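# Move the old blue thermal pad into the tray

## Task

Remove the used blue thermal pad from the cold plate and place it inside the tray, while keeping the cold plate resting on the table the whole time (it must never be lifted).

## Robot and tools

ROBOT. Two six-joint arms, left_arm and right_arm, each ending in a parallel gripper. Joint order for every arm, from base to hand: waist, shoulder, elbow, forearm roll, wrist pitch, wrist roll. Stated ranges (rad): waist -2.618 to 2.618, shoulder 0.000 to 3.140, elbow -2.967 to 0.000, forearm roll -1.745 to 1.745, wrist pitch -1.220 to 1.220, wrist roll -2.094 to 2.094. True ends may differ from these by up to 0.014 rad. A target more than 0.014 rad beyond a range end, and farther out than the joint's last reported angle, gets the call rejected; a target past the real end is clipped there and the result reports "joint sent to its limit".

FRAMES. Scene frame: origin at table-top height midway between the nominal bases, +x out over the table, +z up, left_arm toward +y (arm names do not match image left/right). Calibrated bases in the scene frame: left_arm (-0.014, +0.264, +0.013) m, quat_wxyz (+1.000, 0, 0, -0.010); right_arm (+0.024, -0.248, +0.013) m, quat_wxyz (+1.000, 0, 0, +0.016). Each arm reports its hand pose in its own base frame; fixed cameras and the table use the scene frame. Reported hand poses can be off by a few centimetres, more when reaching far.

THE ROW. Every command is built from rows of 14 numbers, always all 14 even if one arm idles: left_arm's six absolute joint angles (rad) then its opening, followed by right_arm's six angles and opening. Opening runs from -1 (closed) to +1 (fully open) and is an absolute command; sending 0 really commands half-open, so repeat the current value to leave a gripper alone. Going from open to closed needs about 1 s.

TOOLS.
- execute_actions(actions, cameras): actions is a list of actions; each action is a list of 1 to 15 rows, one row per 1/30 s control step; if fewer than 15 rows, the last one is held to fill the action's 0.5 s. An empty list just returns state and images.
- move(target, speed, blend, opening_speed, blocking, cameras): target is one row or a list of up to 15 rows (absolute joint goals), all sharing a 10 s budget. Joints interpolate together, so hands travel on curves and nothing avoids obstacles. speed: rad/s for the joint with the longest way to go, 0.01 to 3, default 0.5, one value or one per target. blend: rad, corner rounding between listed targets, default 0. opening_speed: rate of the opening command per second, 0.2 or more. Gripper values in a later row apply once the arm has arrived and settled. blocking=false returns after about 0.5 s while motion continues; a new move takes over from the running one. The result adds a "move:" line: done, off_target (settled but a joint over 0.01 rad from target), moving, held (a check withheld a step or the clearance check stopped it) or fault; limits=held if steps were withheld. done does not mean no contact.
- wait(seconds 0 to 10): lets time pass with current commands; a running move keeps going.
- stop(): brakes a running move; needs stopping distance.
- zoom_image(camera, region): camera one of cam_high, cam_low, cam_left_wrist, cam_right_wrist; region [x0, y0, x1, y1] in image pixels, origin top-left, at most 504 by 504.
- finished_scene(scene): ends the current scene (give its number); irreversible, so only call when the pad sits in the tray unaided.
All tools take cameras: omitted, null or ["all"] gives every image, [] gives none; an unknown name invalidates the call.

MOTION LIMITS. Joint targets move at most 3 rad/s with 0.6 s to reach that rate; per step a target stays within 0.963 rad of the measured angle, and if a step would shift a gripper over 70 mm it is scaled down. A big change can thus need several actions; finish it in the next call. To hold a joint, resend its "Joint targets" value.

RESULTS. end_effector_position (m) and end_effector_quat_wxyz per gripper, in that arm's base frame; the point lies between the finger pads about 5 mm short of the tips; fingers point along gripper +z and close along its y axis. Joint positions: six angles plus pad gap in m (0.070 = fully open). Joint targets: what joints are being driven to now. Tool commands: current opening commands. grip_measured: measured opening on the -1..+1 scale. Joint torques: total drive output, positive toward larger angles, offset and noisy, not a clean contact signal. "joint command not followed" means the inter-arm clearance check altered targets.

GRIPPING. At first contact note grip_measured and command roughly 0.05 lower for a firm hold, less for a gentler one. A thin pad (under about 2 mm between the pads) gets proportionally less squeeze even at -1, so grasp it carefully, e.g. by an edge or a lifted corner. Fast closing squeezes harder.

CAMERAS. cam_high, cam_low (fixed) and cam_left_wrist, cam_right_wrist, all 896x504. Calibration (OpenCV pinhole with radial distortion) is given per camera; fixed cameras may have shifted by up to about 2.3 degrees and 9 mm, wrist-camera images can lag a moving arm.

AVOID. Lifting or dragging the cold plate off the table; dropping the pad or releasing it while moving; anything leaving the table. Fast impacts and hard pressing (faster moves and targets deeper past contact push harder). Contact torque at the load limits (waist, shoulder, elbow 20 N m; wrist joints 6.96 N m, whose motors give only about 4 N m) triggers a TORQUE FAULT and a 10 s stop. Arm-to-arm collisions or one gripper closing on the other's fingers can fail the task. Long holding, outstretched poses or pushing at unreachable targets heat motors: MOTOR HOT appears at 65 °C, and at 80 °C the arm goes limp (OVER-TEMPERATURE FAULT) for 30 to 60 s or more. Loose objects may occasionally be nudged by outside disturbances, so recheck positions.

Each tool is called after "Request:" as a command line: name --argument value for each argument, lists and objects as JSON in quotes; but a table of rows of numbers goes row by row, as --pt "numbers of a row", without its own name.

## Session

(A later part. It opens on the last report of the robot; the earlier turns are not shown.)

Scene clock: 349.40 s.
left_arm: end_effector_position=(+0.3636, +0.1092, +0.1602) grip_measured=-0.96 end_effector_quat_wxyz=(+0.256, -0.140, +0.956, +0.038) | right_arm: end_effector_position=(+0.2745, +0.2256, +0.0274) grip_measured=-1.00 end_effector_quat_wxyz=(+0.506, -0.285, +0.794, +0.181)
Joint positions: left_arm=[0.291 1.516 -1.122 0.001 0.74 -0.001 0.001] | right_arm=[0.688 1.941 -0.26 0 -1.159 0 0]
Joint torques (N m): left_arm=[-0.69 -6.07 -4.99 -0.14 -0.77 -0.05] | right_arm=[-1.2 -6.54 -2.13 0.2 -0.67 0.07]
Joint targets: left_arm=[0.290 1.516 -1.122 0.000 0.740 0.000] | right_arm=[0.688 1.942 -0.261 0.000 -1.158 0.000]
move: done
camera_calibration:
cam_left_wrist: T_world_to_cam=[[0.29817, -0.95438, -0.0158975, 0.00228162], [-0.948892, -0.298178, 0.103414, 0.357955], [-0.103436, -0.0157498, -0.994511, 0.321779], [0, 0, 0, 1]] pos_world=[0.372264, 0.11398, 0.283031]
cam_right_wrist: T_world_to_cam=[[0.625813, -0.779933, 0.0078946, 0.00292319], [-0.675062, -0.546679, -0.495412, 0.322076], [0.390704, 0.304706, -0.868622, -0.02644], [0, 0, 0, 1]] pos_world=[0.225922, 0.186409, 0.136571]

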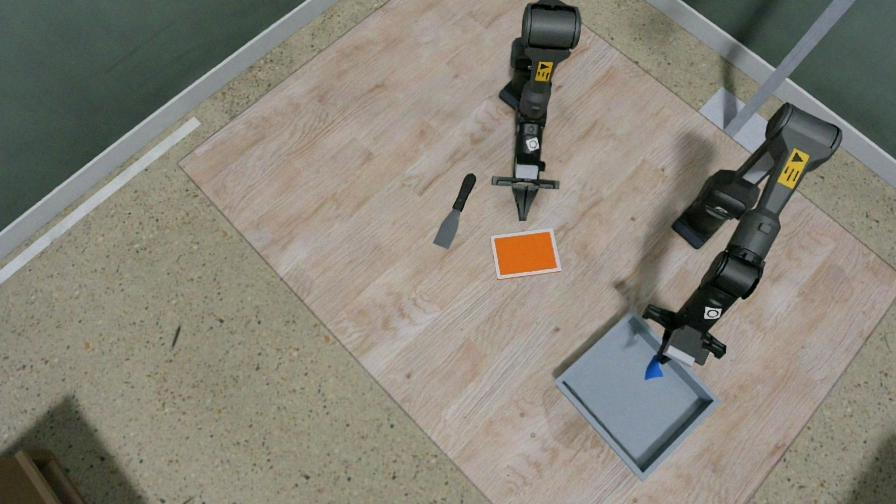

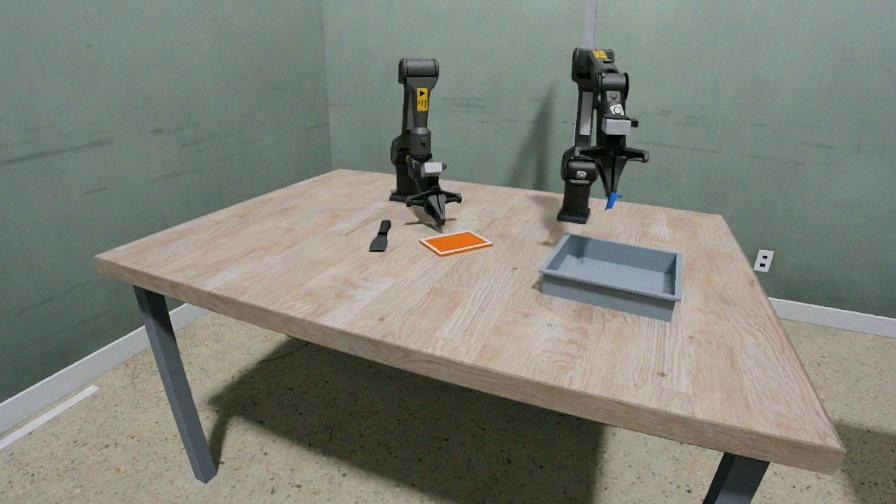

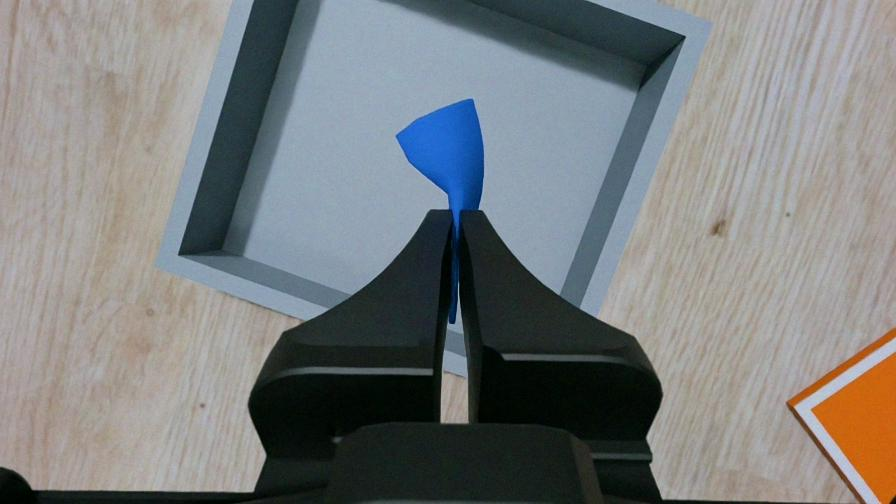

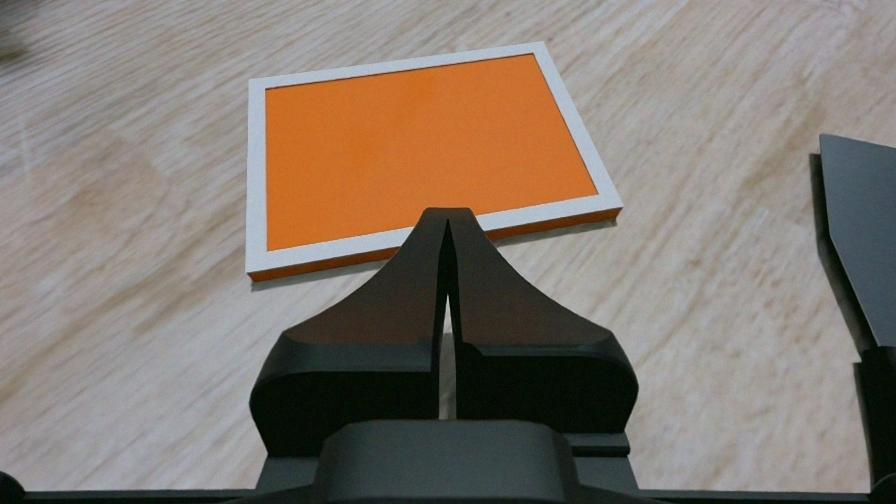

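Request:
move --pt "0.28 1.94 -1.303 0 0.759 0 -1 0.69 0.787 -0.33 0 0.24 0 -1" --pt "0.28 1.94 -1.303 0 0.759 0 0.4 0.69 0.787 -0.33 0 0.24 0 -1" --speed 0.5 --opening_speed 0.8

Scene clock: 358.43 s.
left_arm: end_effector_position=(+0.4040, +0.1164, +0.0457) grip_measured=+0.40 end_effector_quat_wxyz=(+0.129, -0.139, +0.982, +0.018) | right_arm: end_effector_position=(+0.1939, +0.1600, +0.1528) grip_measured=-1.00 end_effector_quat_wxyz=(+0.435, -0.300, +0.835, +0.156)
Joint positions: left_arm=[0.281 1.94 -1.303 0 0.759 -0.001 0.049] | right_arm=[0.69 0.787 -0.33 0 0.241 0 0]
Joint torques (N m): left_arm=[-0.37 -12.65 -3.72 -0.09 -0.61 -0.05] | right_arm=[-0.09 0.31 -5.94 -0.03 -0.74 0.06]
Joint targets: left_arm=[0.280 1.940 -1.303 0.000 0.759 0.000] | right_arm=[0.690 0.787 -0.330 0.000 0.240 0.000]
move: done
camera_calibration:
cam_left_wrist: T_world_to_cam=[[0.284057, -0.958646, -0.0176101, 0.00152012], [-0.893391, -0.2713, 0.358119, 0.373097], [-0.348087, -0.0859935, -0.93351, 0.316367], [0, 0, 0, 1]] pos_world=[0.443013, 0.129884, 0.161745]
cam_right_wrist: T_world_to_cam=[[0.628417, -0.777816, 0.00976855, 0.000124201], [-0.730388, -0.594327, -0.336613, 0.288017], [0.267629, 0.204399, -0.941592, 0.185174], [0, 0, 0, 1]] pos_world=[0.160729, 0.133424, 0.271308]

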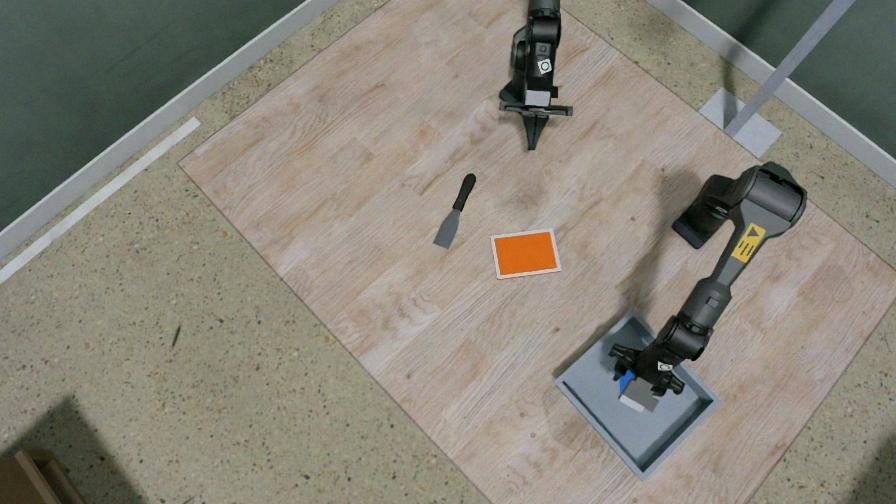

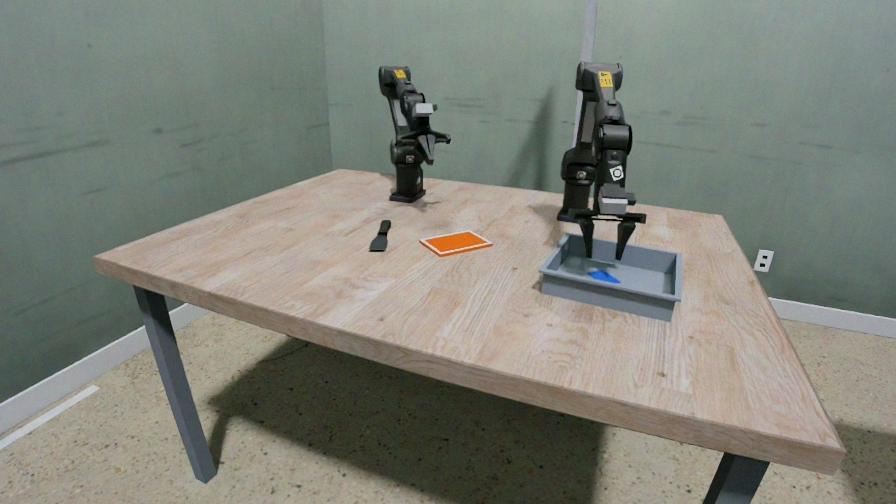

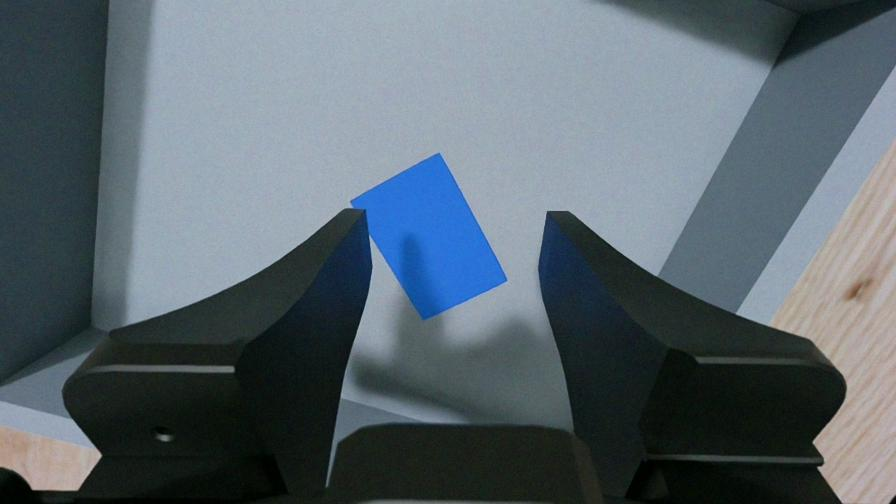

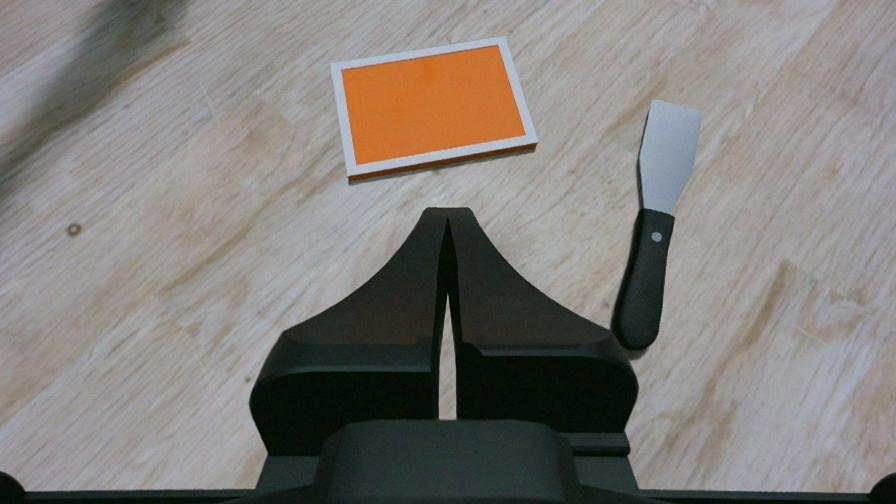

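Request:
move --target '[0.28,1.516,-1.122,0,0.74,0,0.4,0.69,0.787,-0.33,0,0.24,0,-1]' --speed 0.5 --cameras '["cam_high"]'

Request:
finished_scene --scene 1

Scene clock: 362.63 s.
left_arm: end_effector_position=(+0.3646, +0.1051, +0.1606) grip_measured=+0.40 end_effector_quat_wxyz=(+0.257, -0.135, +0.956, +0.036) | right_arm: end_effector_position=(+0.1939, +0.1600, +0.1528) grip_measured=-1.00 end_effector_quat_wxyz=(+0.435, -0.300, +0.835, +0.156)
Joint positions: left_arm=[0.281 1.515 -1.122 0 0.741 -0.001 0.049] | right_arm=[0.69 0.787 -0.33 0 0.241 0 0]
Joint torques (N m): left_arm=[-0.07 -6.19 -3.92 -0.08 -0.87 -0.07] | right_arm=[-0.13 0.26 -5.69 -0.14 -0.65 0.06]
Joint targets: left_arm=[0.280 1.516 -1.122 0.000 0.740 0.000] | right_arm=[0.690 0.787 -0.330 0.000 0.240 0.000]
move: done
Images, in order (width x height): cam_high 896x504.

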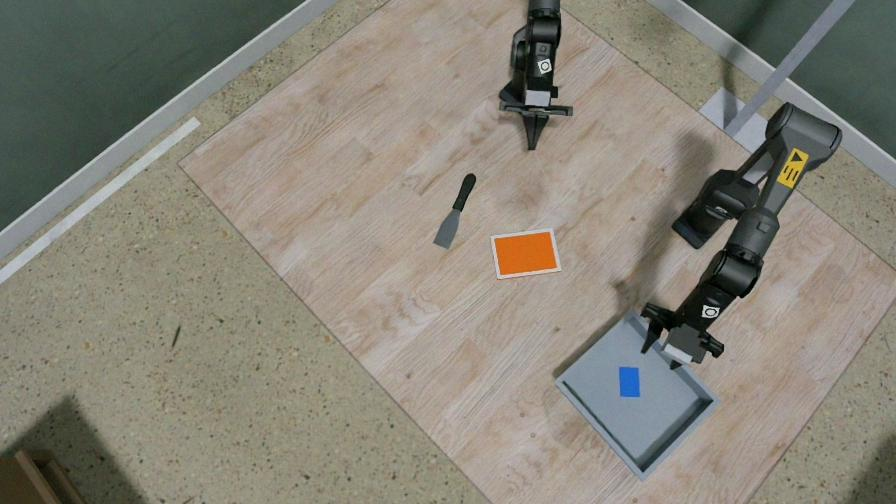

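The scene is finished: the task was done.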